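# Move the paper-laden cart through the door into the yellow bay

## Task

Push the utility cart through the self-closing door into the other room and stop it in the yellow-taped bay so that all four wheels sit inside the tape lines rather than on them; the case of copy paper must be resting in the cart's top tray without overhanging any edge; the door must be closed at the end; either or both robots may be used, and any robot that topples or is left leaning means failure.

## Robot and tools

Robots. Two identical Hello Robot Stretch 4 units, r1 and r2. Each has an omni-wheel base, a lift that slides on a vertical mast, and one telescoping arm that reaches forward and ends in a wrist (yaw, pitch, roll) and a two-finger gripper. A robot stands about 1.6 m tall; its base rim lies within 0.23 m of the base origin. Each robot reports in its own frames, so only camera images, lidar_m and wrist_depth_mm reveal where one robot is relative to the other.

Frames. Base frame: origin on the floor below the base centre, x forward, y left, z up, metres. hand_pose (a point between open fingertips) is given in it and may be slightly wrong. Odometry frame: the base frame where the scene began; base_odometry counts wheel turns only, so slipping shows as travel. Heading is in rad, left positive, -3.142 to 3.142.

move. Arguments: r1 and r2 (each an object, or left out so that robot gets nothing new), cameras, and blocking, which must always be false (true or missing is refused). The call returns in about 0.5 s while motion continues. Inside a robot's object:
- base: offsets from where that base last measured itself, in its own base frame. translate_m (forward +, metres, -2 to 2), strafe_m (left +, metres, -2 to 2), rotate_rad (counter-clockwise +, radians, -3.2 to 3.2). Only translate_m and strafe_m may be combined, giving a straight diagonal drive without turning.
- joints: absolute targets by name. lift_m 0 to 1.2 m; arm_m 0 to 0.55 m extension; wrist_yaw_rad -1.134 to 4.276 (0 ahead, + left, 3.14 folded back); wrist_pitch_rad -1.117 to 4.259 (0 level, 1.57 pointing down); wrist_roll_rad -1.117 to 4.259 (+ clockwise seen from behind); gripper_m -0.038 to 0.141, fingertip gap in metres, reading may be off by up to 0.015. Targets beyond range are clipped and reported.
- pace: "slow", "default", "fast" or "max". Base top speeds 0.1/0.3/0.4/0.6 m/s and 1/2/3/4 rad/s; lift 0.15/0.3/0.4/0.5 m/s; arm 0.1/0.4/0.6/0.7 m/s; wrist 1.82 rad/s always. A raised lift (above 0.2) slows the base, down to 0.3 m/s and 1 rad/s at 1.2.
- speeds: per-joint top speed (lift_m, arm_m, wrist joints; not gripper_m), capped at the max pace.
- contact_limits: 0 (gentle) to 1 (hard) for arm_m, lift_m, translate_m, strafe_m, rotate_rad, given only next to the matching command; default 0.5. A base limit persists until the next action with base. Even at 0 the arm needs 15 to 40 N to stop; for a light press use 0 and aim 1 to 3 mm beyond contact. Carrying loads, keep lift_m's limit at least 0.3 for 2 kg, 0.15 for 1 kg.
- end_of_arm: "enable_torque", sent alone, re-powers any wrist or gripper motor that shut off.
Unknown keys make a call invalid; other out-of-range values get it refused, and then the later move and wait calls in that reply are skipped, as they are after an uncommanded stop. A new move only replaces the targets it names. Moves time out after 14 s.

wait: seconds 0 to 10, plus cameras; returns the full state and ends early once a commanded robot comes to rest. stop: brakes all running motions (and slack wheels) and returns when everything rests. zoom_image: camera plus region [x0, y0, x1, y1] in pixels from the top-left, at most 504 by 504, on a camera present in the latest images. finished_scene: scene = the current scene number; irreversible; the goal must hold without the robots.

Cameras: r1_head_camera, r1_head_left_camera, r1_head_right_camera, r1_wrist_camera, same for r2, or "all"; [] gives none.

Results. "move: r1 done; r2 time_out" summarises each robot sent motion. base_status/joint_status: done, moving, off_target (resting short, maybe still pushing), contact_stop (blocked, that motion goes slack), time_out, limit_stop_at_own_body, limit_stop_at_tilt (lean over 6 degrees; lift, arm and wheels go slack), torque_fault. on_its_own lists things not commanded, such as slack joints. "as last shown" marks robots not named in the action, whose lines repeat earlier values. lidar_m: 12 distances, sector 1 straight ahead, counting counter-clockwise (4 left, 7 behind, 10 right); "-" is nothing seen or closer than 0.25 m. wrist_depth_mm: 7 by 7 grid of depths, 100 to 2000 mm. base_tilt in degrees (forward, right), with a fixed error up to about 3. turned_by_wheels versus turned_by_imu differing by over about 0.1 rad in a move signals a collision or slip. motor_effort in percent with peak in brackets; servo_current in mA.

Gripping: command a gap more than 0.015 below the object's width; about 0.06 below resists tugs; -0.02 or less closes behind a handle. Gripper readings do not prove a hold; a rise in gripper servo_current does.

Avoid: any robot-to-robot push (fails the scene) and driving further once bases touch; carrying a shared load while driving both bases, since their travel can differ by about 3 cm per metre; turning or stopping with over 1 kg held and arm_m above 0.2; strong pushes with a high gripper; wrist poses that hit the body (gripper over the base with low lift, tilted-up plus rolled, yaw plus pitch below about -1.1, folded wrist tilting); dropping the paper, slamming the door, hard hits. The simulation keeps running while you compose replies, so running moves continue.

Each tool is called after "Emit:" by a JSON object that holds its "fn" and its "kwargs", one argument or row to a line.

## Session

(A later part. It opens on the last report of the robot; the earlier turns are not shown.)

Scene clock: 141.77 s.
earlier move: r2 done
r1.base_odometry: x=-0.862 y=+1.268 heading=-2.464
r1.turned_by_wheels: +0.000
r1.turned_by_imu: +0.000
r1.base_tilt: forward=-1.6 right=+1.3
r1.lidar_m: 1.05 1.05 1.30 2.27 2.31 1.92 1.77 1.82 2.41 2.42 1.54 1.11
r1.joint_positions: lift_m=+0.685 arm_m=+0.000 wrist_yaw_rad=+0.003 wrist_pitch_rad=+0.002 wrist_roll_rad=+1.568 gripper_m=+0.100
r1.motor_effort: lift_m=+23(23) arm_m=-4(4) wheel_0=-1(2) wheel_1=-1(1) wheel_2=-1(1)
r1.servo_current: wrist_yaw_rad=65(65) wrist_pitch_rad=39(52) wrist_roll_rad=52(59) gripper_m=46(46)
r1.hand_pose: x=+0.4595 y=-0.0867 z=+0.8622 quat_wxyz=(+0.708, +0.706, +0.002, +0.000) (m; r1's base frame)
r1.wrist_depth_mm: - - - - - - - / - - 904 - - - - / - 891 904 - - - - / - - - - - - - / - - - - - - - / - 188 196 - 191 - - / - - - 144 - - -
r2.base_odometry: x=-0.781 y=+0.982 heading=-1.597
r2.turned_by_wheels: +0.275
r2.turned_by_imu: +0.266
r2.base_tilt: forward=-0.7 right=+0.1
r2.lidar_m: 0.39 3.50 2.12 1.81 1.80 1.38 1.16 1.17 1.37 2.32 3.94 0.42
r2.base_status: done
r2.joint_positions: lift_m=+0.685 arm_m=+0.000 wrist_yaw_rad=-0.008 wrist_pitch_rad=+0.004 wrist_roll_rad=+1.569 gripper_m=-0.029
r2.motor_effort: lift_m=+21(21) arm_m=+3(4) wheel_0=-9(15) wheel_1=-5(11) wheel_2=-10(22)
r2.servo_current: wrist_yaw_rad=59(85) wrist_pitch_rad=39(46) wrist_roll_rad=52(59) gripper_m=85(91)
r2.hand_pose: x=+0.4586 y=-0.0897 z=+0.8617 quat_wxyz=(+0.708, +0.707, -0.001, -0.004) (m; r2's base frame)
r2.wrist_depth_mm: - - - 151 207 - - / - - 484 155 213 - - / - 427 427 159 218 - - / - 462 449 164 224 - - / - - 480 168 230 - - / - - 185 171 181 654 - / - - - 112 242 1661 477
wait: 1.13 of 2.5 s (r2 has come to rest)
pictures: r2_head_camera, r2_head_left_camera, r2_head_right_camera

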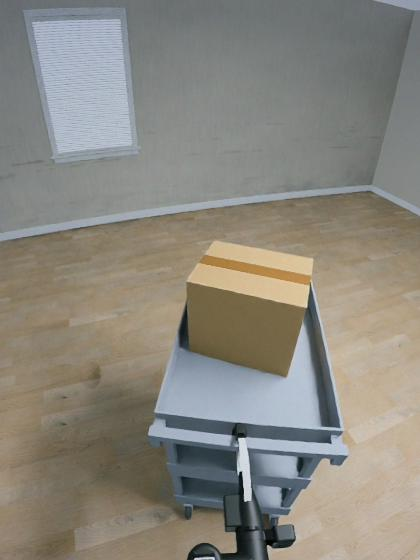

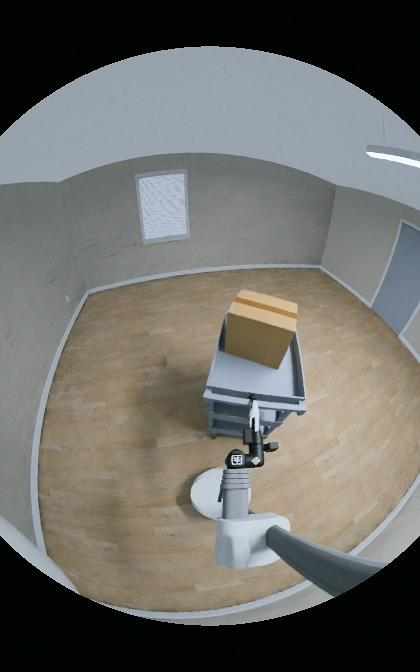

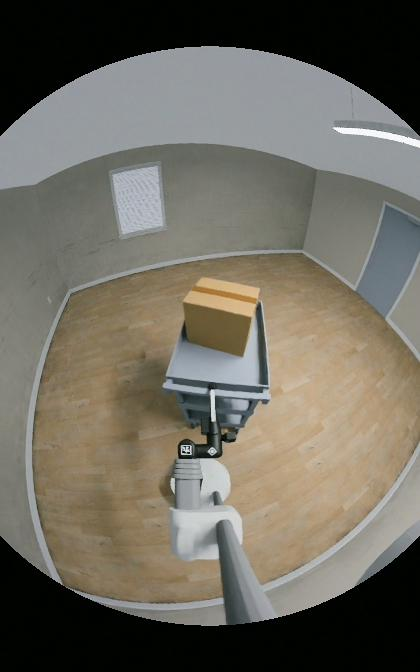

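Emit:
{"fn": "move", "kwargs": {
  "blocking": false,
  "r2": {"base":{"strafe_m":-0.5},"pace":"slow"},
  "cameras": []
}}

Emit:
{"fn": "wait", "kwargs": {
  "seconds": 7,
  "cameras": []
}}

Emit:
{"fn": "move", "kwargs": {
  "blocking": false,
  "r2": {"base":{"rotate_rad":0.45},"pace":"slow"},
  "cameras": []
}}

Emit:
{"fn": "wait", "kwargs": {
  "seconds": 2.5,
  "cameras": ["r2_head_camera"]
}}

Emit:
{"fn": "move", "kwargs": {
  "blocking": false,
  "r2": {"base":{"strafe_m":-0.45},"pace":"slow"},
  "cameras": []
}}

Emit:
{"fn": "wait", "kwargs": {
  "seconds": 7,
  "cameras": []
}}

Emit:
{"fn": "move", "kwargs": {
  "blocking": false,
  "r2": {"base":{"rotate_rad":0.45},"pace":"slow"},
  "cameras": []
}}

Emit:
{"fn": "wait", "kwargs": {
  "seconds": 2.5,
  "cameras": ["r2_head_camera","r2_head_left_camera","r2_head_right_camera"]
}}

Scene clock: 151.27 s.
move: r2 moving
r1.motor_effort: lift_m=+23(23) arm_m=-3(4) wheel_0=-2(2) wheel_1=-1(1) wheel_2=-1(1)
r2.turned_by_wheels: +0.000
r2.turned_by_imu: +0.001
r2.base_status: strafe_m moving
r2.motor_effort: lift_m=+21(21) arm_m=+3(3) wheel_0=+7(11) wheel_1=-8(9) wheel_2=-1(7)
pictures: none

Scene clock: 156.93 s.
earlier move: r2 done
r1.turned_by_wheels: +0.000
r1.turned_by_imu: +0.000
r1.motor_effort: lift_m=+23(23) arm_m=-3(4) wheel_0=-1(3) wheel_1=-1(1) wheel_2=-1(1)
r2.turned_by_wheels: +0.000
r2.turned_by_imu: +0.004
r2.base_status: done
r2.motor_effort: lift_m=+21(21) arm_m=+2(3) wheel_0=+6(19) wheel_1=-4(9) wheel_2=+0(7)
wait: 5.67 of 7 s (r2 has come to rest)
pictures: none

Scene clock: 157.43 s.
move: r2 moving
r1.turned_by_wheels: +0.000
r1.turned_by_imu: +0.000
r1.motor_effort: lift_m=+23(23) arm_m=-4(4) wheel_0=-1(2) wheel_1=-1(1) wheel_2=-1(1)
r2.turned_by_wheels: +0.124
r2.turned_by_imu: +0.118
r2.base_status: rotate_rad moving
r2.motor_effort: lift_m=+21(21) arm_m=+1(3) wheel_0=-17(17) wheel_1=-9(10) wheel_2=-20(20)
pictures: none

Scene clock: 158.57 s.
earlier move: r2 done
r1.turned_by_wheels: +0.000
r1.turned_by_imu: +0.000
r1.motor_effort: lift_m=+23(23) arm_m=-3(4) wheel_0=-2(2) wheel_1=-1(1) wheel_2=-1(1)
r2.turned_by_wheels: +0.325
r2.turned_by_imu: +0.297
r2.base_status: done
r2.motor_effort: lift_m=+21(21) arm_m=-4(4) wheel_0=-8(17) wheel_1=-4(10) wheel_2=-10(25)
wait: 1.13 of 2.5 s (r2 has come to rest)
pictures: r2_head_camera

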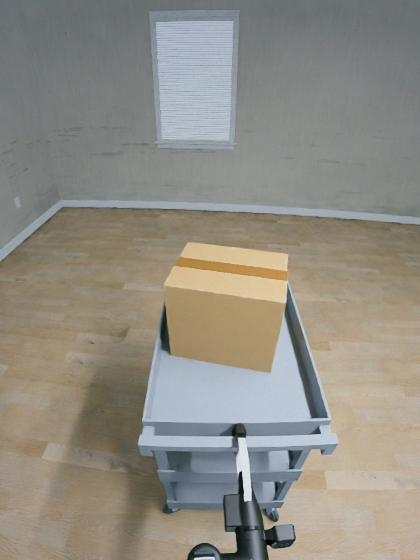

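Scene clock: 159.07 s.
move: r2 moving
r1.turned_by_wheels: +0.000
r1.turned_by_imu: +0.000
r1.motor_effort: lift_m=+23(23) arm_m=-3(4) wheel_0=-2(2) wheel_1=-1(1) wheel_2=-1(1)
r2.turned_by_wheels: +0.000
r2.turned_by_imu: +0.000
r2.base_status: strafe_m moving
r2.motor_effort: lift_m=+21(21) arm_m=-4(4) wheel_0=+8(10) wheel_1=-6(9) wheel_2=-2(9)
pictures: none

Scene clock: 164.23 s.
earlier move: r2 done
r1.turned_by_wheels: +0.000
r1.turned_by_imu: +0.000
r1.motor_effort: lift_m=+23(23) arm_m=-4(4) wheel_0=-1(2) wheel_1=+0(1) wheel_2=-1(1)
r2.turned_by_wheels: +0.000
r2.turned_by_imu: +0.003
r2.base_status: done
r2.motor_effort: lift_m=+21(21) arm_m=-4(4) wheel_0=+6(15) wheel_1=-3(9) wheel_2=+0(9)
wait: 5.17 of 7 s (r2 has come to rest)
pictures: none

Scene clock: 164.73 s.
move: r2 moving
r1.turned_by_wheels: +0.000
r1.turned_by_imu: +0.000
r1.motor_effort: lift_m=+23(23) arm_m=-4(4) wheel_0=-2(2) wheel_1=-1(1) wheel_2=-1(1)
r2.turned_by_wheels: +0.123
r2.turned_by_imu: +0.117
r2.base_status: rotate_rad moving
r2.motor_effort: lift_m=+21(21) arm_m=-3(4) wheel_0=-11(16) wheel_1=-9(9) wheel_2=-19(19)
pictures: none

Scene clock: 165.87 s.
earlier move: r2 done
r1.base_odometry: x=-0.862 y=+1.268 heading=-2.464
r1.turned_by_wheels: +0.000
r1.turned_by_imu: +0.000
r1.base_tilt: forward=-1.6 right=+1.3
r1.lidar_m: 1.03 1.06 1.32 2.25 2.31 1.93 1.78 1.84 2.41 2.41 1.56 1.10
r1.joint_positions: lift_m=+0.685 arm_m=+0.000 wrist_yaw_rad=+0.003 wrist_pitch_rad=+0.002 wrist_roll_rad=+1.568 gripper_m=+0.100
r1.motor_effort: lift_m=+23(23) arm_m=-4(4) wheel_0=-2(2) wheel_1=+0(1) wheel_2=-1(1)
r1.servo_current: wrist_yaw_rad=33(59) wrist_pitch_rad=39(46) wrist_roll_rad=46(72) gripper_m=46(46)
r1.hand_pose: x=+0.4595 y=-0.0867 z=+0.8622 quat_wxyz=(+0.708, +0.706, +0.002, +0.000) (m; r1's base frame)
r1.wrist_depth_mm: - - - - - - - / - - 917 - - - - / - 891 891 - - - - / - - - - - - - / - - - - - - - / - 189 196 - 191 - - / - - - 144 - - -
r2.base_odometry: x=-1.691 y=+0.810 heading=-0.700
r2.turned_by_wheels: +0.325
r2.turned_by_imu: +0.294
r2.base_tilt: forward=-0.7 right=+0.1
r2.lidar_m: 0.36 0.38 2.73 1.56 1.12 1.11 1.15 1.65 3.02 3.18 3.71 0.42
r2.base_status: done
r2.joint_positions: lift_m=+0.685 arm_m=+0.000 wrist_yaw_rad=-0.004 wrist_pitch_rad=+0.004 wrist_roll_rad=+1.569 gripper_m=-0.029
r2.motor_effort: lift_m=+21(21) arm_m=+4(4) wheel_0=-9(17) wheel_1=-4(11) wheel_2=-10(27)
r2.servo_current: wrist_yaw_rad=52(130) wrist_pitch_rad=46(46) wrist_roll_rad=46(65) gripper_m=85(91)
r2.hand_pose: x=+0.4589 y=-0.0886 z=+0.8617 quat_wxyz=(+0.708, +0.707, +0.000, -0.003) (m; r2's base frame)
r2.wrist_depth_mm: - - - 172 234 1708 1205 / - - - 173 234 1661 - / - - - 172 233 - - / - 439 439 172 234 - - / - 459 452 172 233 - - / - 477 185 172 182 - - / - - 484 112 231 - -
wait: 1.13 of 2.5 s (r2 has come to rest)
pictures: r2_head_camera, r2_head_left_camera, r2_head_right_camera

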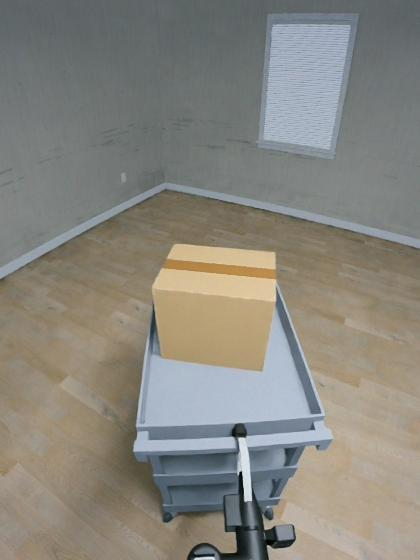

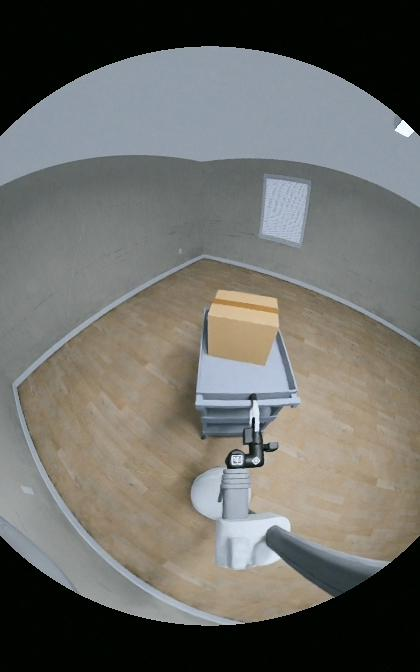

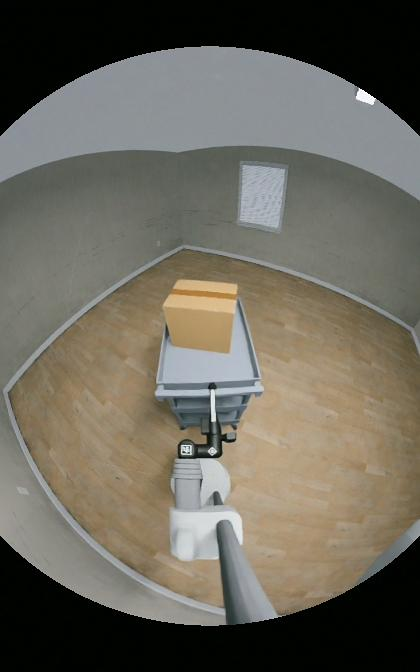

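Emit:
{"fn": "move", "kwargs": {
  "blocking": false,
  "r2": {"base":{"strafe_m":-0.5},"pace":"slow"},
  "cameras": []
}}

Emit:
{"fn": "wait", "kwargs": {
  "seconds": 7,
  "cameras": []
}}

Emit:
{"fn": "move", "kwargs": {
  "blocking": false,
  "r2": {"base":{"rotate_rad":0.5},"pace":"slow"},
  "cameras": []
}}

Emit:
{"fn": "wait", "kwargs": {
  "seconds": 2.5,
  "cameras": ["r2_head_camera"]
}}

Emit:
{"fn": "move", "kwargs": {
  "blocking": false,
  "r2": {"base":{"strafe_m":-0.5},"pace":"slow"},
  "cameras": []
}}

Emit:
{"fn": "wait", "kwargs": {
  "seconds": 7,
  "cameras": []
}}

Emit:
{"fn": "move", "kwargs": {
  "blocking": false,
  "r2": {"base":{"rotate_rad":0.46},"pace":"slow"},
  "cameras": []
}}

Emit:
{"fn": "wait", "kwargs": {
  "seconds": 2.5,
  "cameras": ["r2_head_camera","r2_head_left_camera","r2_head_right_camera"]
}}

Scene clock: 180.13 s.
move: r2 moving
r1.motor_effort: lift_m=+23(23) arm_m=-3(4) wheel_0=-2(2) wheel_1=+0(1) wheel_2=-1(1)
r2.turned_by_wheels: +0.000
r2.turned_by_imu: +0.001
r2.base_status: strafe_m moving
r2.motor_effort: lift_m=+21(21) arm_m=+4(4) wheel_0=+8(9) wheel_1=-7(8) wheel_2=-1(9)
pictures: none

Scene clock: 185.80 s.
earlier move: r2 done
r1.turned_by_wheels: +0.000
r1.turned_by_imu: +0.000
r1.motor_effort: lift_m=+23(23) arm_m=-3(4) wheel_0=-2(3) wheel_1=-1(1) wheel_2=-1(1)
r2.turned_by_wheels: +0.000
r2.turned_by_imu: +0.003
r2.base_status: done
r2.motor_effort: lift_m=+21(21) arm_m=+4(4) wheel_0=+7(17) wheel_1=-3(8) wheel_2=+0(9)
wait: 5.67 of 7 s (r2 has come to rest)
pictures: none

Scene clock: 186.30 s.
move: r2 moving
r1.turned_by_wheels: +0.000
r1.turned_by_imu: +0.000
r1.motor_effort: lift_m=+23(23) arm_m=-3(4) wheel_0=-1(2) wheel_1=-1(1) wheel_2=-1(1)
r2.turned_by_wheels: +0.123
r2.turned_by_imu: +0.117
r2.base_status: rotate_rad moving
r2.motor_effort: lift_m=+21(21) arm_m=+4(4) wheel_0=-15(15) wheel_1=-8(9) wheel_2=-20(20)
pictures: none

Scene clock: 187.50 s.
earlier move: r2 done
r1.turned_by_wheels: +0.000
r1.turned_by_imu: +0.000
r1.motor_effort: lift_m=+23(23) arm_m=-3(4) wheel_0=-2(2) wheel_1=+0(1) wheel_2=-1(1)
r2.turned_by_wheels: +0.375
r2.turned_by_imu: +0.326
r2.base_status: done
r2.motor_effort: lift_m=+21(21) arm_m=-3(4) wheel_0=-7(20) wheel_1=-5(12) wheel_2=-5(28)
wait: 1.20 of 2.5 s (r2 has come to rest)
pictures: r2_head_camera

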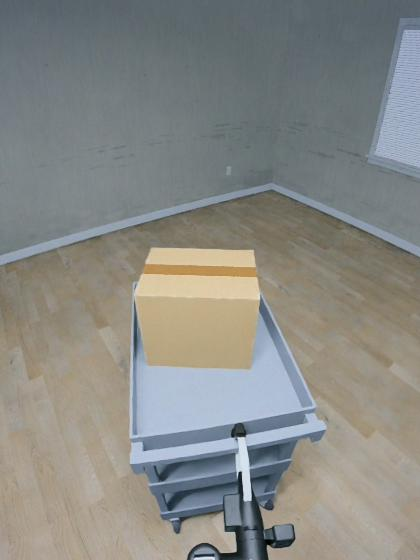

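Scene clock: 188.00 s.
move: r2 moving
r1.turned_by_wheels: +0.000
r1.turned_by_imu: +0.000
r1.motor_effort: lift_m=+23(23) arm_m=-4(4) wheel_0=-2(2) wheel_1=-1(1) wheel_2=-1(1)
r2.turned_by_wheels: +0.000
r2.turned_by_imu: +0.000
r2.base_status: strafe_m moving
r2.motor_effort: lift_m=+21(21) arm_m=-4(4) wheel_0=+7(8) wheel_1=-8(9) wheel_2=-1(4)
pictures: none

Scene clock: 193.63 s.
earlier move: r2 done
r1.turned_by_wheels: +0.000
r1.turned_by_imu: +0.000
r1.motor_effort: lift_m=+23(23) arm_m=-3(4) wheel_0=-2(3) wheel_1=-1(1) wheel_2=-1(1)
r2.turned_by_wheels: +0.000
r2.turned_by_imu: +0.007
r2.base_status: done
r2.motor_effort: lift_m=+21(21) arm_m=-3(4) wheel_0=+9(18) wheel_1=-4(9) wheel_2=+4(5)
wait: 5.63 of 7 s (r2 has come to rest)
pictures: none

Scene clock: 194.13 s.
move: r2 moving
r1.turned_by_wheels: +0.000
r1.turned_by_imu: +0.000
r1.motor_effort: lift_m=+23(23) arm_m=-4(4) wheel_0=-1(2) wheel_1=-1(1) wheel_2=-1(1)
r2.turned_by_wheels: +0.122
r2.turned_by_imu: +0.117
r2.base_status: rotate_rad moving
r2.motor_effort: lift_m=+21(21) arm_m=-4(4) wheel_0=-13(15) wheel_1=-10(10) wheel_2=-19(19)
pictures: none

Scene clock: 195.27 s.
earlier move: r2 done
r1.base_odometry: x=-0.862 y=+1.268 heading=-2.464
r1.turned_by_wheels: +0.000
r1.turned_by_imu: +0.000
r1.base_tilt: forward=-1.6 right=+1.3
r1.lidar_m: 1.06 1.04 1.35 2.26 2.31 1.90 1.76 1.82 2.40 2.41 1.57 1.13
r1.joint_positions: lift_m=+0.685 arm_m=+0.000 wrist_yaw_rad=+0.003 wrist_pitch_rad=+0.002 wrist_roll_rad=+1.568 gripper_m=+0.100
r1.motor_effort: lift_m=+23(23) arm_m=-4(4) wheel_0=-2(2) wheel_1=-1(1) wheel_2=-1(1)
r1.servo_current: wrist_yaw_rad=46(72) wrist_pitch_rad=39(46) wrist_roll_rad=46(65) gripper_m=46(46)
r1.hand_pose: x=+0.4595 y=-0.0867 z=+0.8622 quat_wxyz=(+0.708, +0.706, +0.002, +0.000) (m; r1's base frame)
r1.wrist_depth_mm: - - - - - - - / - - 904 - - - - / - 891 904 - - - - / - - - - - - - / - - - - - - - / - 189 196 - 191 - - / - - - 144 - - -
r2.base_odometry: x=-2.112 y=-0.062 heading=+0.258
r2.turned_by_wheels: +0.336
r2.turned_by_imu: +0.277
r2.base_tilt: forward=-0.7 right=+0.1
r2.lidar_m: 0.34 0.33 1.97 1.80 1.84 2.29 2.33 2.35 2.93 2.88 2.89 0.46
r2.base_status: done
r2.joint_positions: lift_m=+0.685 arm_m=+0.000 wrist_yaw_rad=-0.005 wrist_pitch_rad=+0.004 wrist_roll_rad=+1.569 gripper_m=-0.029
r2.motor_effort: lift_m=+21(21) arm_m=+4(4) wheel_0=-8(20) wheel_1=-4(11) wheel_2=-9(28)
r2.servo_current: wrist_yaw_rad=46(163) wrist_pitch_rad=46(52) wrist_roll_rad=39(59) gripper_m=85(91)
r2.hand_pose: x=+0.4588 y=-0.0890 z=+0.8617 quat_wxyz=(+0.708, +0.707, +0.000, -0.003) (m; r2's base frame)
r2.wrist_depth_mm: - - - 227 270 274 277 / - - - 195 260 1537 1138 / - - - 189 251 1863 - / - - - 182 243 - - / - 445 439 177 236 - - / - 442 186 172 182 - - / - - 442 112 224 - -
wait: 1.13 of 2.5 s (r2 has come to rest)
pictures: r2_head_camera, r2_head_left_camera, r2_head_right_camera

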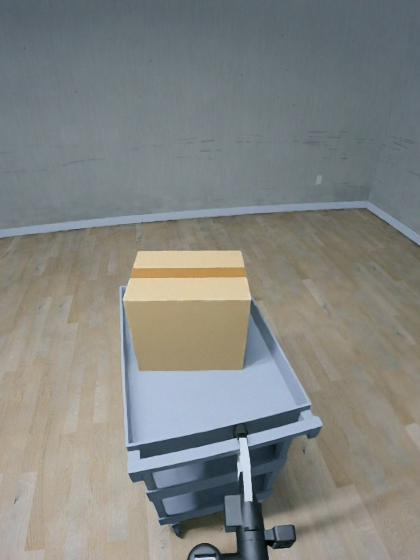

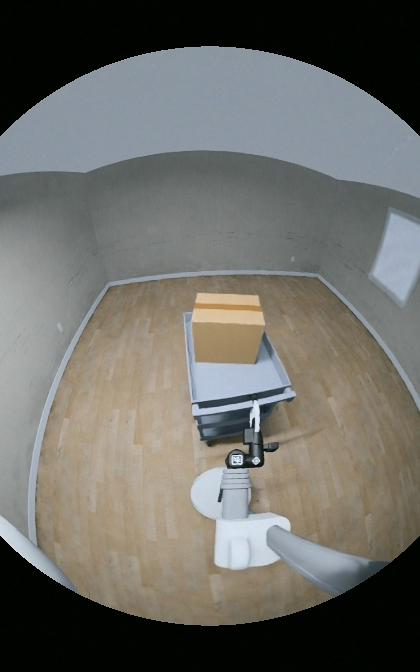

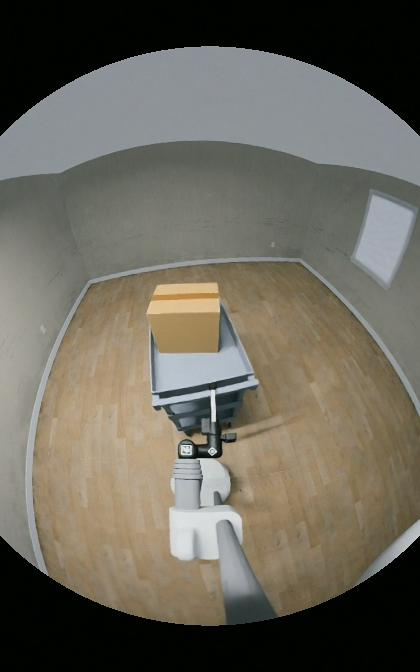

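Emit:
{"fn": "move", "kwargs": {
  "blocking": false,
  "r2": {"base":{"translate_m":-0.4,"strafe_m":-0.33},"pace":"slow"},
  "cameras": []
}}

Emit:
{"fn": "wait", "kwargs": {
  "seconds": 7,
  "cameras": ["r2_head_camera","r2_head_right_camera"]
}}

Scene clock: 207.13 s.
move: r2 moving
r2.turned_by_wheels: +0.000
r2.turned_by_imu: +0.001
r2.base_status: translate_m moving; strafe_m moving
r2.motor_effort: lift_m=+21(21) arm_m=+4(4) wheel_0=+4(10) wheel_1=-10(11) wheel_2=+10(10)
pictures: none

Scene clock: 213.03 s.
earlier move: r2 done
r1.base_odometry: x=-0.862 y=+1.268 heading=-2.464
r1.turned_by_wheels: +0.000
r1.turned_by_imu: +0.000
r1.base_tilt: forward=-1.6 right=+1.3
r1.lidar_m: 1.06 1.07 1.33 2.27 2.33 1.90 1.77 1.79 2.41 2.43 1.55 1.13
r1.joint_positions: lift_m=+0.685 arm_m=+0.000 wrist_yaw_rad=+0.003 wrist_pitch_rad=+0.002 wrist_roll_rad=+1.568 gripper_m=+0.100
r1.motor_effort: lift_m=+23(23) arm_m=-4(4) wheel_0=-2(3) wheel_1=-1(1) wheel_2=-1(1)
r1.servo_current: wrist_yaw_rad=46(72) wrist_pitch_rad=46(52) wrist_roll_rad=59(72) gripper_m=39(52)
r1.hand_pose: x=+0.4595 y=-0.0867 z=+0.8622 quat_wxyz=(+0.708, +0.706, +0.002, +0.000) (m; r1's base frame)
r1.wrist_depth_mm: - - - - - - - / - - 904 - - - - / - 891 891 - - - - / - - - - - - - / - - - - - - - / - 189 196 - 191 - - / - - - 144 - - -
r2.base_odometry: x=-2.414 y=-0.483 heading=+0.258
r2.turned_by_wheels: +0.000
r2.turned_by_imu: +0.002
r2.base_tilt: forward=-0.7 right=+0.0
r2.lidar_m: 0.31 0.28 2.32 2.08 2.11 2.10 1.88 1.94 2.40 2.59 2.65 0.48
r2.base_status: done
r2.joint_positions: lift_m=+0.685 arm_m=+0.000 wrist_yaw_rad=+0.005 wrist_pitch_rad=+0.004 wrist_roll_rad=+1.569 gripper_m=-0.029
r2.motor_effort: lift_m=+21(21) arm_m=-3(4) wheel_0=+4(12) wheel_1=-3(11) wheel_2=+6(16)
r2.servo_current: wrist_yaw_rad=39(65) wrist_pitch_rad=39(52) wrist_roll_rad=46(65) gripper_m=91(91)
r2.hand_pose: x=+0.4597 y=-0.0859 z=+0.8617 quat_wxyz=(+0.708, +0.707, +0.003, +0.000) (m; r2's base frame)
r2.wrist_depth_mm: - - - 253 - 1708 1205 / - - - 276 310 315 315 / - - - 272 285 1756 1255 / - - - 200 260 1921 - / - - - 186 244 - - / - 427 185 168 179 - - / - 418 415 112 213 - -
wait: 5.90 of 7 s (r2 has come to rest)
pictures: r2_head_camera, r2_head_right_camera

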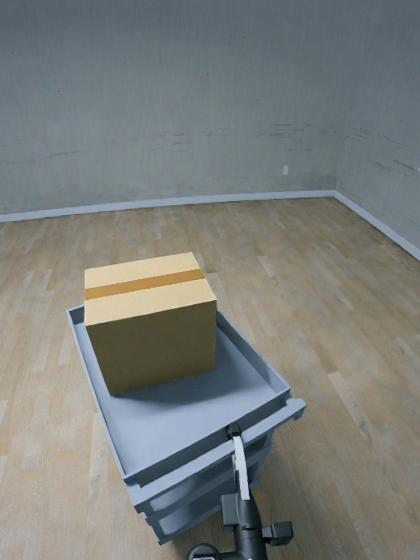

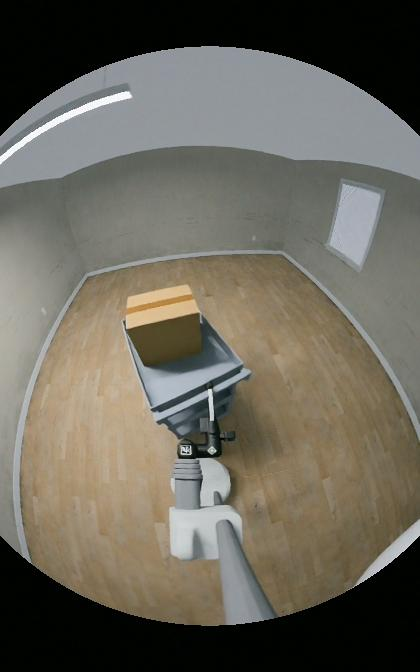

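Emit:
{"fn": "move", "kwargs": {
  "blocking": false,
  "r2": {"joints":{"gripper_m":0.1}},
  "cameras": []
}}

Emit:
{"fn": "wait", "kwargs": {
  "seconds": 2,
  "cameras": []
}}

Emit:
{"fn": "move", "kwargs": {
  "blocking": false,
  "r2": {"base":{"translate_m":-0.3},"pace":"slow"},
  "cameras": []
}}

Emit:
{"fn": "wait", "kwargs": {
  "seconds": 4.5,
  "cameras": ["r2_head_camera"]
}}

Emit:
{"fn": "move", "kwargs": {
  "blocking": false,
  "r2": {"base":{"rotate_rad":-3.0},"joints":{"wrist_roll_rad":0.0,"lift_m":0.79}},
  "cameras": []
}}

Emit:
{"fn": "wait", "kwargs": {
  "seconds": 4,
  "cameras": ["r2_head_camera","r2_head_left_camera","r2_wrist_camera"]
}}

Scene clock: 227.17 s.
move: r2 moving
r1.motor_effort: lift_m=+23(23) arm_m=-4(4) wheel_0=-1(2) wheel_1=+0(1) wheel_2=-1(1)
r2.turned_by_wheels: +0.000
r2.turned_by_imu: +0.000
r2.joint_status: gripper_m moving
r2.motor_effort: lift_m=+21(21) arm_m=-3(4) wheel_0=+4(5) wheel_1=-3(3) wheel_2=+5(7)
pictures: none

Scene clock: 228.63 s.
earlier move: r2 done
r1.turned_by_wheels: +0.000
r1.turned_by_imu: +0.000
r1.motor_effort: lift_m=+23(23) arm_m=-4(4) wheel_0=-1(2) wheel_1=-1(1) wheel_2=-1(1)
r2.turned_by_wheels: +0.000
r2.turned_by_imu: +0.000
r2.joint_status: all done
r2.motor_effort: lift_m=+19(21) arm_m=-4(4) wheel_0=+3(5) wheel_1=-3(3) wheel_2=+2(7)
wait: 1.47 of 2 s (r2 has come to rest)
pictures: none

Scene clock: 229.13 s.
move: r2 moving
r1.turned_by_wheels: +0.000
r1.turned_by_imu: +0.000
r1.motor_effort: lift_m=+23(23) arm_m=-4(4) wheel_0=-2(2) wheel_1=-1(1) wheel_2=-1(1)
r2.turned_by_wheels: +0.000
r2.turned_by_imu: +0.000
r2.base_status: translate_m moving
r2.motor_effort: lift_m=+19(19) arm_m=-3(4) wheel_0=-3(11) wheel_1=-6(6) wheel_2=+9(10)
pictures: none

Scene clock: 232.90 s.
earlier move: r2 done
r1.turned_by_wheels: +0.000
r1.turned_by_imu: +0.000
r1.motor_effort: lift_m=+23(23) arm_m=-4(4) wheel_0=-1(2) wheel_1=-1(1) wheel_2=-1(1)
r2.turned_by_wheels: +0.000
r2.turned_by_imu: +0.000
r2.base_status: done
r2.motor_effort: lift_m=+19(19) arm_m=-3(4) wheel_0=-2(11) wheel_1=-5(8) wheel_2=+5(10)
wait: 3.77 of 4.5 s (r2 has come to rest)
pictures: r2_head_camera

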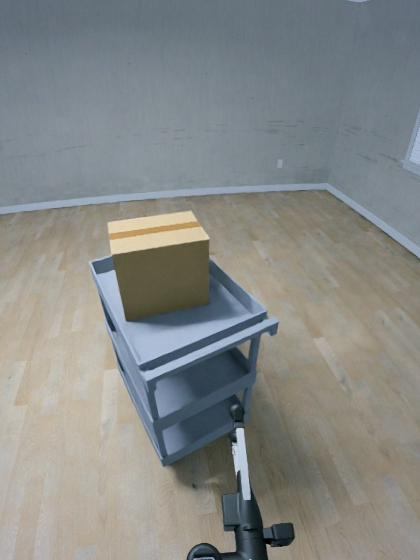

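Scene clock: 233.40 s.
move: r2 moving
r1.turned_by_wheels: +0.000
r1.turned_by_imu: +0.000
r1.motor_effort: lift_m=+23(23) arm_m=-3(4) wheel_0=-2(2) wheel_1=-1(1) wheel_2=-1(1)
r2.turned_by_wheels: -0.252
r2.turned_by_imu: -0.245
r2.base_status: rotate_rad moving
r2.joint_status: lift_m moving; wrist_roll_rad moving
r2.motor_effort: lift_m=+25(25) arm_m=-3(4) wheel_0=+14(14) wheel_1=+9(10) wheel_2=+9(12)
pictures: none

Scene clock: 235.73 s.
earlier move: r2 done
r1.base_odometry: x=-0.862 y=+1.268 heading=-2.464
r1.turned_by_wheels: +0.000
r1.turned_by_imu: +0.000
r1.base_tilt: forward=-1.6 right=+1.3
r1.lidar_m: 1.05 1.07 1.31 2.25 2.30 1.90 1.78 1.82 2.42 2.43 1.57 1.12
r1.joint_positions: lift_m=+0.685 arm_m=+0.000 wrist_yaw_rad=+0.003 wrist_pitch_rad=+0.002 wrist_roll_rad=+1.568 gripper_m=+0.100
r1.motor_effort: lift_m=+23(23) arm_m=-4(4) wheel_0=-2(3) wheel_1=-1(1) wheel_2=-1(1)
r1.servo_current: wrist_yaw_rad=52(65) wrist_pitch_rad=46(46) wrist_roll_rad=46(65) gripper_m=46(46)
r1.hand_pose: x=+0.4595 y=-0.0867 z=+0.8622 quat_wxyz=(+0.708, +0.706, +0.002, +0.000) (m; r1's base frame)
r1.wrist_depth_mm: - - - - - - - / - - 904 - - - - / - 891 904 - - - - / - - - - - - - / - - - - - - - / - 189 196 - 191 - - / - - - 144 - - -
r2.base_odometry: x=-2.704 y=-0.559 heading=-2.742
r2.turned_by_wheels: -2.747
r2.turned_by_imu: -2.674
r2.base_tilt: forward=-0.6 right=+0.0
r2.lidar_m: 1.58 1.69 2.35 2.65 2.76 0.67 0.58 2.89 2.12 2.02 2.11 1.64
r2.base_status: done
r2.joint_positions: lift_m=+0.790 arm_m=+0.000 wrist_yaw_rad=-0.001 wrist_pitch_rad=+0.004 wrist_roll_rad=+0.002 gripper_m=+0.100
r2.joint_status: all done
r2.motor_effort: lift_m=+21(25) arm_m=-3(4) wheel_0=+2(14) wheel_1=+1(11) wheel_2=+5(12)
r2.servo_current: wrist_yaw_rad=46(65) wrist_pitch_rad=33(52) wrist_roll_rad=52(98) gripper_m=46(59)
r2.hand_pose: x=+0.4592 y=-0.0877 z=+0.9668 quat_wxyz=(+1.000, +0.001, +0.002, +0.000) (m; r2's base frame)
r2.wrist_depth_mm: - - - 1397 - - - / - - - 1397 - - - / - - - 1430 - - - / - 1464 - 1430 - - - / - 1464 - 1430 - - - / - - 189 1430 188 - - / - - - 112 - - -
wait: 2.33 of 4 s (r2 has come to rest)
pictures: r2_head_camera, r2_head_left_camera, r2_wrist_camera

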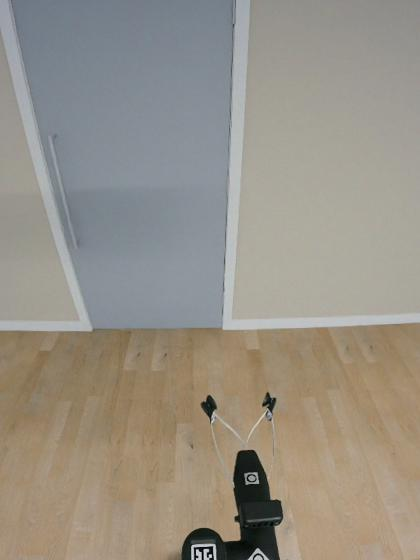

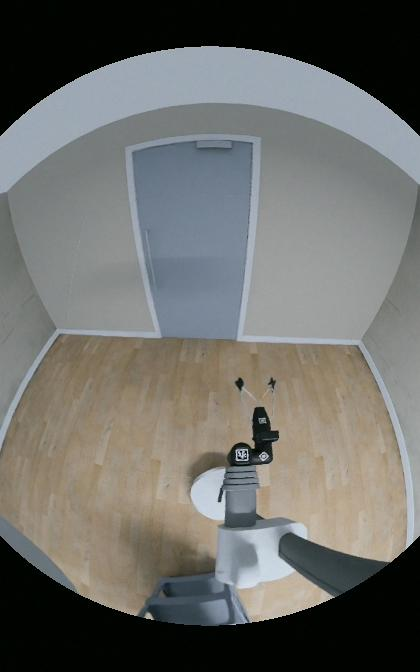

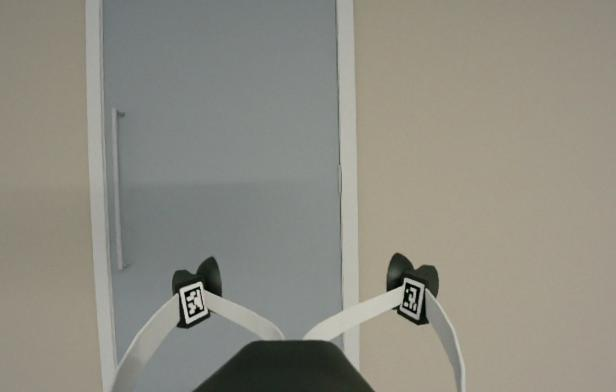

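Emit:
{"fn": "move", "kwargs": {
  "blocking": false,
  "r2": {"base":{"translate_m":0.7,"strafe_m":0.66},"joints":{"arm_m":0.187}},
  "cameras": []
}}

Emit:
{"fn": "wait", "kwargs": {
  "seconds": 5,
  "cameras": ["r2_head_camera","r2_wrist_camera"]
}}

Scene clock: 242.63 s.
move: r2 moving
r1.motor_effort: lift_m=+23(23) arm_m=-4(4) wheel_0=-2(2) wheel_1=-1(1) wheel_2=-1(1)
r2.turned_by_wheels: -0.001
r2.turned_by_imu: +0.000
r2.base_status: translate_m moving; strafe_m moving
r2.joint_status: arm_m moving
r2.motor_effort: lift_m=+21(21) arm_m=+12(12) wheel_0=-6(7) wheel_1=+10(12) wheel_2=-12(12)
pictures: none

Scene clock: 246.77 s.
earlier move: r2 done
r1.base_odometry: x=-0.862 y=+1.268 heading=-2.464
r1.turned_by_wheels: +0.000
r1.turned_by_imu: +0.000
r1.base_tilt: forward=-1.6 right=+1.2
r1.lidar_m: 1.03 1.04 1.30 2.26 2.33 1.91 1.76 1.85 2.34 2.42 1.56 1.09
r1.joint_positions: lift_m=+0.685 arm_m=+0.000 wrist_yaw_rad=+0.003 wrist_pitch_rad=+0.002 wrist_roll_rad=+1.568 gripper_m=+0.100
r1.motor_effort: lift_m=+23(23) arm_m=-4(4) wheel_0=-1(2) wheel_1=-1(1) wheel_2=-1(1)
r1.servo_current: wrist_yaw_rad=39(78) wrist_pitch_rad=39(52) wrist_roll_rad=39(72) gripper_m=46(52)
r1.hand_pose: x=+0.4595 y=-0.0867 z=+0.8622 quat_wxyz=(+0.708, +0.706, +0.002, +0.000) (m; r1's base frame)
r1.wrist_depth_mm: - - - - - - - / - - 904 - - - - / - 891 891 - - - - / - - - - - - - / - - - - - - - / - 189 196 - 191 - - / - - - 144 - - -
r2.base_odometry: x=-3.092 y=-1.440 heading=-2.742
r2.turned_by_wheels: +0.000
r2.turned_by_imu: +0.002
r2.base_tilt: forward=-0.7 right=+0.0
r2.lidar_m: 0.86 0.96 1.32 1.99 2.07 2.93 1.41 1.39 2.83 2.69 1.28 0.93
r2.base_status: done
r2.joint_positions: lift_m=+0.790 arm_m=+0.187 wrist_yaw_rad=-0.001 wrist_pitch_rad=+0.004 wrist_roll_rad=+0.002 gripper_m=+0.100
r2.joint_status: all done
r2.motor_effort: lift_m=+21(21) arm_m=+7(12) wheel_0=-2(10) wheel_1=+3(13) wheel_2=-4(12)
r2.servo_current: wrist_yaw_rad=46(59) wrist_pitch_rad=39(52) wrist_roll_rad=46(65) gripper_m=46(59)
r2.hand_pose: x=+0.6460 y=-0.0877 z=+0.9668 quat_wxyz=(+1.000, +0.001, +0.002, +0.000) (m; r2's base frame)
r2.wrist_depth_mm: - - - - - - - / - - - - - - - / - - 539 - - - - / - - 530 - - - - / - - 480 - - - - / - - 196 - 187 - - / - - - 112 - - -
wait: 4.13 of 5 s (r2 has come to rest)
pictures: r2_head_camera, r2_wrist_camera

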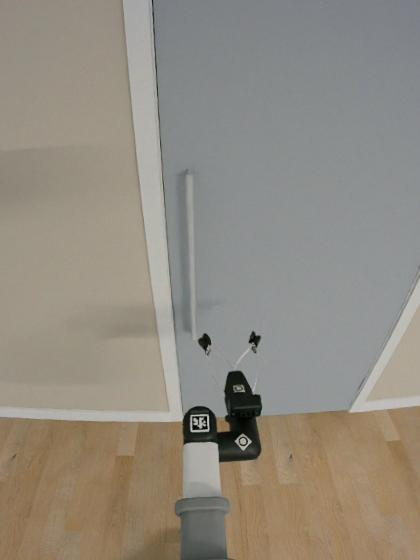

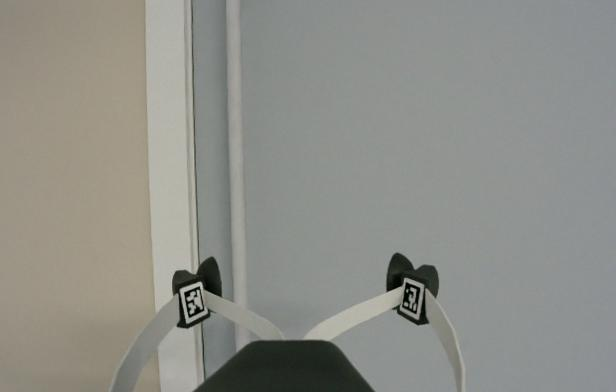

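Emit:
{"fn": "move", "kwargs": {
  "blocking": false,
  "r2": {"base":{"translate_m":0.22,"strafe_m":0.08},"pace":"slow"},
  "cameras": []
}}

Emit:
{"fn": "wait", "kwargs": {
  "seconds": 3.5,
  "cameras": ["r2_wrist_camera"]
}}

Scene clock: 251.60 s.
move: r2 moving
r1.motor_effort: lift_m=+23(23) arm_m=-3(4) wheel_0=-2(2) wheel_1=-1(1) wheel_2=-1(1)
r2.turned_by_wheels: +0.000
r2.turned_by_imu: +0.001
r2.base_status: translate_m moving; strafe_m moving
r2.motor_effort: lift_m=+21(21) arm_m=+7(8) wheel_0=+5(9) wheel_1=+7(10) wheel_2=-9(10)
pictures: none

Scene clock: 254.67 s.
earlier move: r2 done
r1.base_odometry: x=-0.862 y=+1.268 heading=-2.464
r1.turned_by_wheels: +0.000
r1.turned_by_imu: +0.000
r1.base_tilt: forward=-1.6 right=+1.2
r1.lidar_m: 1.05 1.06 1.33 2.26 2.29 1.92 1.75 1.83 2.36 2.40 1.57 1.13
r1.joint_positions: lift_m=+0.685 arm_m=+0.000 wrist_yaw_rad=+0.003 wrist_pitch_rad=+0.002 wrist_roll_rad=+1.568 gripper_m=+0.100
r1.motor_effort: lift_m=+23(23) arm_m=-4(4) wheel_0=-1(3) wheel_1=-1(1) wheel_2=-1(1)
r1.servo_current: wrist_yaw_rad=59(78) wrist_pitch_rad=39(52) wrist_roll_rad=52(65) gripper_m=39(52)
r1.hand_pose: x=+0.4595 y=-0.0867 z=+0.8622 quat_wxyz=(+0.708, +0.706, +0.002, +0.000) (m; r1's base frame)
r1.wrist_depth_mm: - - - - - - - / - - 917 - - - - / - 891 904 - - - - / - - - - - - - / - - - - - - - / - 189 196 - 191 - - / - - - 144 - - -
r2.base_odometry: x=-3.264 y=-1.599 heading=-2.742
r2.turned_by_wheels: +0.000
r2.turned_by_imu: +0.001
r2.base_tilt: forward=-0.7 right=+0.1
r2.lidar_m: 0.61 0.73 1.04 1.91 1.98 2.78 1.67 1.66 2.90 2.69 0.98 0.73
r2.base_status: done
r2.joint_positions: lift_m=+0.790 arm_m=+0.187 wrist_yaw_rad=-0.001 wrist_pitch_rad=+0.004 wrist_roll_rad=+0.002 gripper_m=+0.100
r2.motor_effort: lift_m=+21(21) arm_m=+8(8) wheel_0=+5(9) wheel_1=+3(10) wheel_2=-5(10)
r2.servo_current: wrist_yaw_rad=33(65) wrist_pitch_rad=39(52) wrist_roll_rad=59(59) gripper_m=59(59)
r2.hand_pose: x=+0.6460 y=-0.0877 z=+0.9668 quat_wxyz=(+1.000, +0.001, +0.002, +0.000) (m; r2's base frame)
r2.wrist_depth_mm: 319 - 309 240 - - - / 320 315 312 241 - - - / 324 319 314 - - - - / 325 320 319 245 - - - / 325 324 - 249 - - - / 329 327 196 248 187 - - / 332 329 324 112 - - -
wait: 3.07 of 3.5 s (r2 has come to rest)
pictures: r2_wrist_camera

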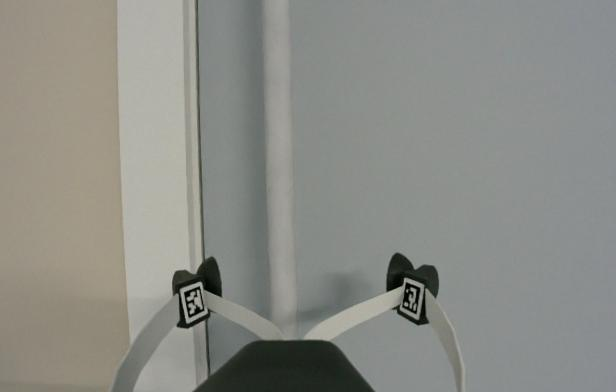

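Emit:
{"fn": "move", "kwargs": {
  "blocking": false,
  "r2": {"base":{"translate_m":0.08,"strafe_m":0.013},"pace":"slow","contact_limits":{"translate_m":0.2}},
  "cameras": []
}}

Emit:
{"fn": "wait", "kwargs": {
  "seconds": 2,
  "cameras": ["r2_wrist_camera"]
}}

Emit:
{"fn": "move", "kwargs": {
  "blocking": false,
  "r2": {"joints":{"gripper_m":-0.025}},
  "cameras": []
}}

Emit:
{"fn": "wait", "kwargs": {
  "seconds": 2,
  "cameras": ["r2_wrist_camera"]
}}

Emit:
{"fn": "move", "kwargs": {
  "blocking": false,
  "r2": {"base":{"translate_m":-0.15},"pace":"slow","contact_limits":{"translate_m":0.7}},
  "cameras": []
}}

Emit:
{"fn": "wait", "kwargs": {
  "seconds": 3,
  "cameras": ["r2_head_camera","r2_wrist_camera"]
}}

Scene clock: 261.77 s.
move: r2 moving
r1.motor_effort: lift_m=+23(23) arm_m=-4(4) wheel_0=-2(2) wheel_1=-1(1) wheel_2=-1(1)
r2.turned_by_wheels: +0.000
r2.turned_by_imu: +0.001
r2.base_status: translate_m moving; strafe_m moving
r2.motor_effort: lift_m=+21(21) arm_m=+8(8) wheel_0=+4(9) wheel_1=+8(8) wheel_2=-9(10)
r2.contact_limits: translate_m 0.2
pictures: none

Scene clock: 263.77 s.
earlier move: r2 contact_stop
r1.base_odometry: x=-0.862 y=+1.268 heading=-2.464
r1.turned_by_wheels: +0.000
r1.turned_by_imu: +0.000
r1.base_tilt: forward=-1.6 right=+1.3
r1.lidar_m: 1.06 1.06 1.34 2.27 2.33 1.92 1.78 1.82 2.37 2.41 1.58 1.10
r1.joint_positions: lift_m=+0.685 arm_m=+0.000 wrist_yaw_rad=+0.003 wrist_pitch_rad=+0.002 wrist_roll_rad=+1.568 gripper_m=+0.100
r1.motor_effort: lift_m=+23(23) arm_m=-3(4) wheel_0=-2(2) wheel_1=-1(1) wheel_2=-1(1)
r1.servo_current: wrist_yaw_rad=33(72) wrist_pitch_rad=39(52) wrist_roll_rad=52(65) gripper_m=39(52)
r1.hand_pose: x=+0.4595 y=-0.0867 z=+0.8622 quat_wxyz=(+0.708, +0.706, +0.002, +0.000) (m; r1's base frame)
r1.wrist_depth_mm: - - - - - - - / - - 904 - - - - / - 904 891 - - - - / - - - - - - - / - - - - - - - / - 189 196 - 191 - - / - - - 144 - - -
r2.base_odometry: x=-3.324 y=-1.639 heading=-2.768
r2.turned_by_wheels: -0.027
r2.turned_by_imu: -0.001
r2.base_tilt: forward=-0.7 right=+0.0
r2.lidar_m: 0.57 0.66 0.94 1.87 1.98 2.73 1.73 1.71 2.89 2.43 0.89 0.65
r2.base_status: translate_m contact_stop; strafe_m contact_stop
r2.joint_positions: lift_m=+0.790 arm_m=+0.187 wrist_yaw_rad=-0.003 wrist_pitch_rad=+0.004 wrist_roll_rad=+0.002 gripper_m=+0.100
r2.on_its_own: the wheels are slack since a contact_stop
r2.motor_effort: lift_m=+21(21) arm_m=+7(8) wheel_0=+1(9) wheel_1=+0(9) wheel_2=+0(22)
r2.servo_current: wrist_yaw_rad=52(85) wrist_pitch_rad=46(52) wrist_roll_rad=52(59) gripper_m=52(59)
r2.contact_limits: translate_m 0.2
r2.hand_pose: x=+0.6458 y=-0.0883 z=+0.9668 quat_wxyz=(+1.000, +0.001, +0.002, -0.001) (m; r2's base frame)
r2.wrist_depth_mm: 249 234 246 176 - - - / 251 235 246 177 - - - / 252 236 - 178 - - - / 254 237 250 179 - - - / 256 240 247 - - - - / 258 242 193 180 188 - - / 260 242 254 112 - - -
wait: 2.00 s; no rest
pictures: r2_wrist_camera

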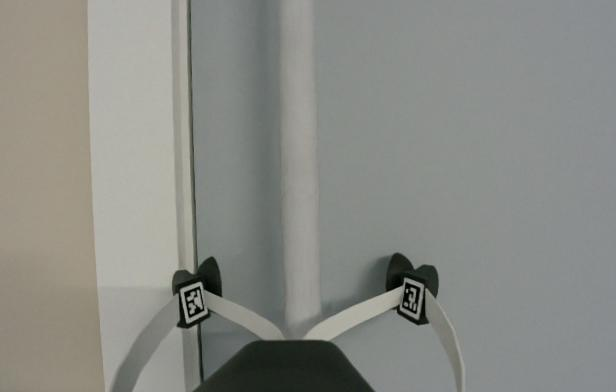

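not run: a stop that you did not command came earlier in this reply.

not run: a stop that you did not command came earlier in this reply.

not run: a stop that you did not command came earlier in this reply.

not run: a stop that you did not command came earlier in this reply.

Emit:
{"fn": "move", "kwargs": {
  "blocking": false,
  "r2": {"joints":{"gripper_m":-0.025}},
  "cameras": []
}}

Emit:
{"fn": "wait", "kwargs": {
  "seconds": 2,
  "cameras": ["r2_wrist_camera"]
}}

Emit:
{"fn": "move", "kwargs": {
  "blocking": false,
  "r2": {"base":{"translate_m":-0.15},"pace":"slow","contact_limits":{"translate_m":0.7}},
  "cameras": []
}}

Emit:
{"fn": "wait", "kwargs": {
  "seconds": 3,
  "cameras": ["r2_head_camera","r2_wrist_camera"]
}}

Scene clock: 270.87 s.
earlier move: r2 contact_stop
move: r2 moving
r1.motor_effort: lift_m=+23(23) arm_m=-3(4) wheel_0=-2(2) wheel_1=+0(1) wheel_2=-1(1)
r2.turned_by_wheels: +0.000
r2.turned_by_imu: +0.000
r2.base_status: translate_m contact_stop (by the wheels' count: +0.071 of +0.080); strafe_m contact_stop (by the wheels' count: +0.013 of +0.013)
r2.joint_status: gripper_m moving
r2.on_its_own: the wheels are slack since a contact_stop
r2.motor_effort: lift_m=+21(21) arm_m=+7(8) wheel_0=+0(1) wheel_1=+0(0) wheel_2=+0(1)
r2.contact_limits: translate_m 0.2
pictures: none

Scene clock: 272.30 s.
earlier move: r2 done
r1.turned_by_wheels: +0.000
r1.turned_by_imu: +0.000
r1.motor_effort: lift_m=+23(23) arm_m=-4(4) wheel_0=-2(2) wheel_1=+0(1) wheel_2=-1(1)
r2.turned_by_wheels: +0.000
r2.turned_by_imu: +0.000
r2.base_status: translate_m contact_stop (by the wheels' count: +0.071 of +0.080); strafe_m contact_stop (by the wheels' count: +0.013 of +0.013)
r2.joint_status: all done
r2.on_its_own: the wheels are slack since a contact_stop
r2.motor_effort: lift_m=+21(21) arm_m=+7(8) wheel_0=+0(1) wheel_1=+0(0) wheel_2=+0(1)
r2.contact_limits: translate_m 0.2
wait: 1.43 of 2 s (r2 has come to rest)
pictures: r2_wrist_camera

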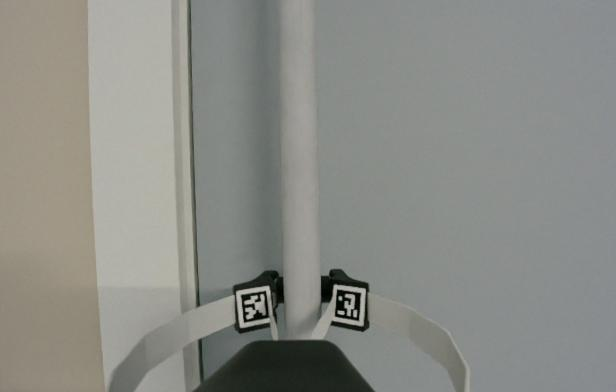

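Scene clock: 272.80 s.
move: r2 moving
r1.turned_by_wheels: +0.000
r1.turned_by_imu: +0.000
r1.motor_effort: lift_m=+23(23) arm_m=-4(4) wheel_0=-2(2) wheel_1=-1(1) wheel_2=-1(1)
r2.turned_by_wheels: +0.000
r2.turned_by_imu: -0.008
r2.base_status: translate_m moving
r2.motor_effort: lift_m=+21(21) arm_m=-4(8) wheel_0=-11(13) wheel_1=-7(10) wheel_2=+21(21)
r2.contact_limits: translate_m 0.7
pictures: none

Scene clock: 275.10 s.
earlier move: r2 done
r1.base_odometry: x=-0.862 y=+1.268 heading=-2.464
r1.turned_by_wheels: +0.000
r1.turned_by_imu: +0.000
r1.base_tilt: forward=-1.6 right=+1.2
r1.lidar_m: 1.12 1.05 1.31 2.28 2.32 1.90 1.76 1.84 2.39 2.42 1.56 1.11
r1.joint_positions: lift_m=+0.685 arm_m=+0.000 wrist_yaw_rad=+0.003 wrist_pitch_rad=+0.002 wrist_roll_rad=+1.568 gripper_m=+0.100
r1.motor_effort: lift_m=+23(23) arm_m=-3(4) wheel_0=-2(2) wheel_1=-1(1) wheel_2=-1(1)
r1.servo_current: wrist_yaw_rad=46(72) wrist_pitch_rad=52(52) wrist_roll_rad=52(72) gripper_m=46(46)
r1.hand_pose: x=+0.4595 y=-0.0867 z=+0.8622 quat_wxyz=(+0.708, +0.706, +0.002, +0.000) (m; r1's base frame)
r1.wrist_depth_mm: - - - - - - - / - - - - - - - / - 1042 1042 - - - - / - - - - - - - / - - - - - - - / - 189 196 - 191 - - / - - - 144 - - -
r2.base_odometry: x=-3.185 y=-1.584 heading=-2.770
r2.turned_by_wheels: -0.002
r2.turned_by_imu: -0.005
r2.base_tilt: forward=-0.6 right=+0.1
r2.lidar_m: 0.58 0.82 1.14 1.88 1.93 2.74 1.59 1.57 2.94 2.80 1.09 0.70
r2.base_status: done
r2.joint_positions: lift_m=+0.790 arm_m=+0.187 wrist_yaw_rad=+0.001 wrist_pitch_rad=+0.004 wrist_roll_rad=+0.002 gripper_m=-0.024
r2.motor_effort: lift_m=+21(21) arm_m=-5(8) wheel_0=-18(20) wheel_1=-11(15) wheel_2=+12(21)
r2.servo_current: wrist_yaw_rad=39(59) wrist_pitch_rad=46(52) wrist_roll_rad=33(65) gripper_m=104(117)
r2.contact_limits: translate_m 0.7
r2.hand_pose: x=+0.6465 y=-0.0870 z=+0.9668 quat_wxyz=(+1.000, +0.001, +0.002, +0.001) (m; r2's base frame)
r2.wrist_depth_mm: 394 392 - 179 - - - / 394 392 - 180 - - - / 397 397 - 181 - - - / 399 399 - 181 - - - / 402 399 - 182 - - - / 407 404 174 188 179 - - / 410 404 - 112 - - -
wait: 2.30 of 3 s (r2 has come to rest)
pictures: r2_head_camera, r2_wrist_camera

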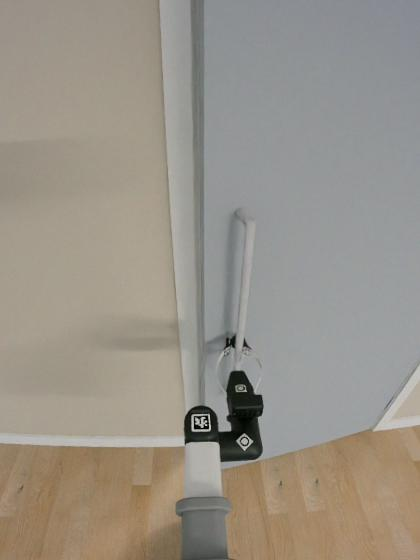

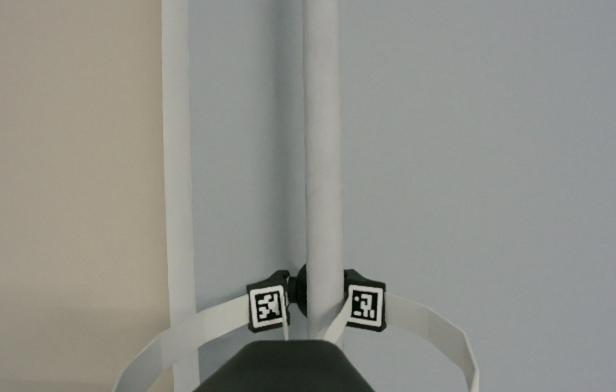

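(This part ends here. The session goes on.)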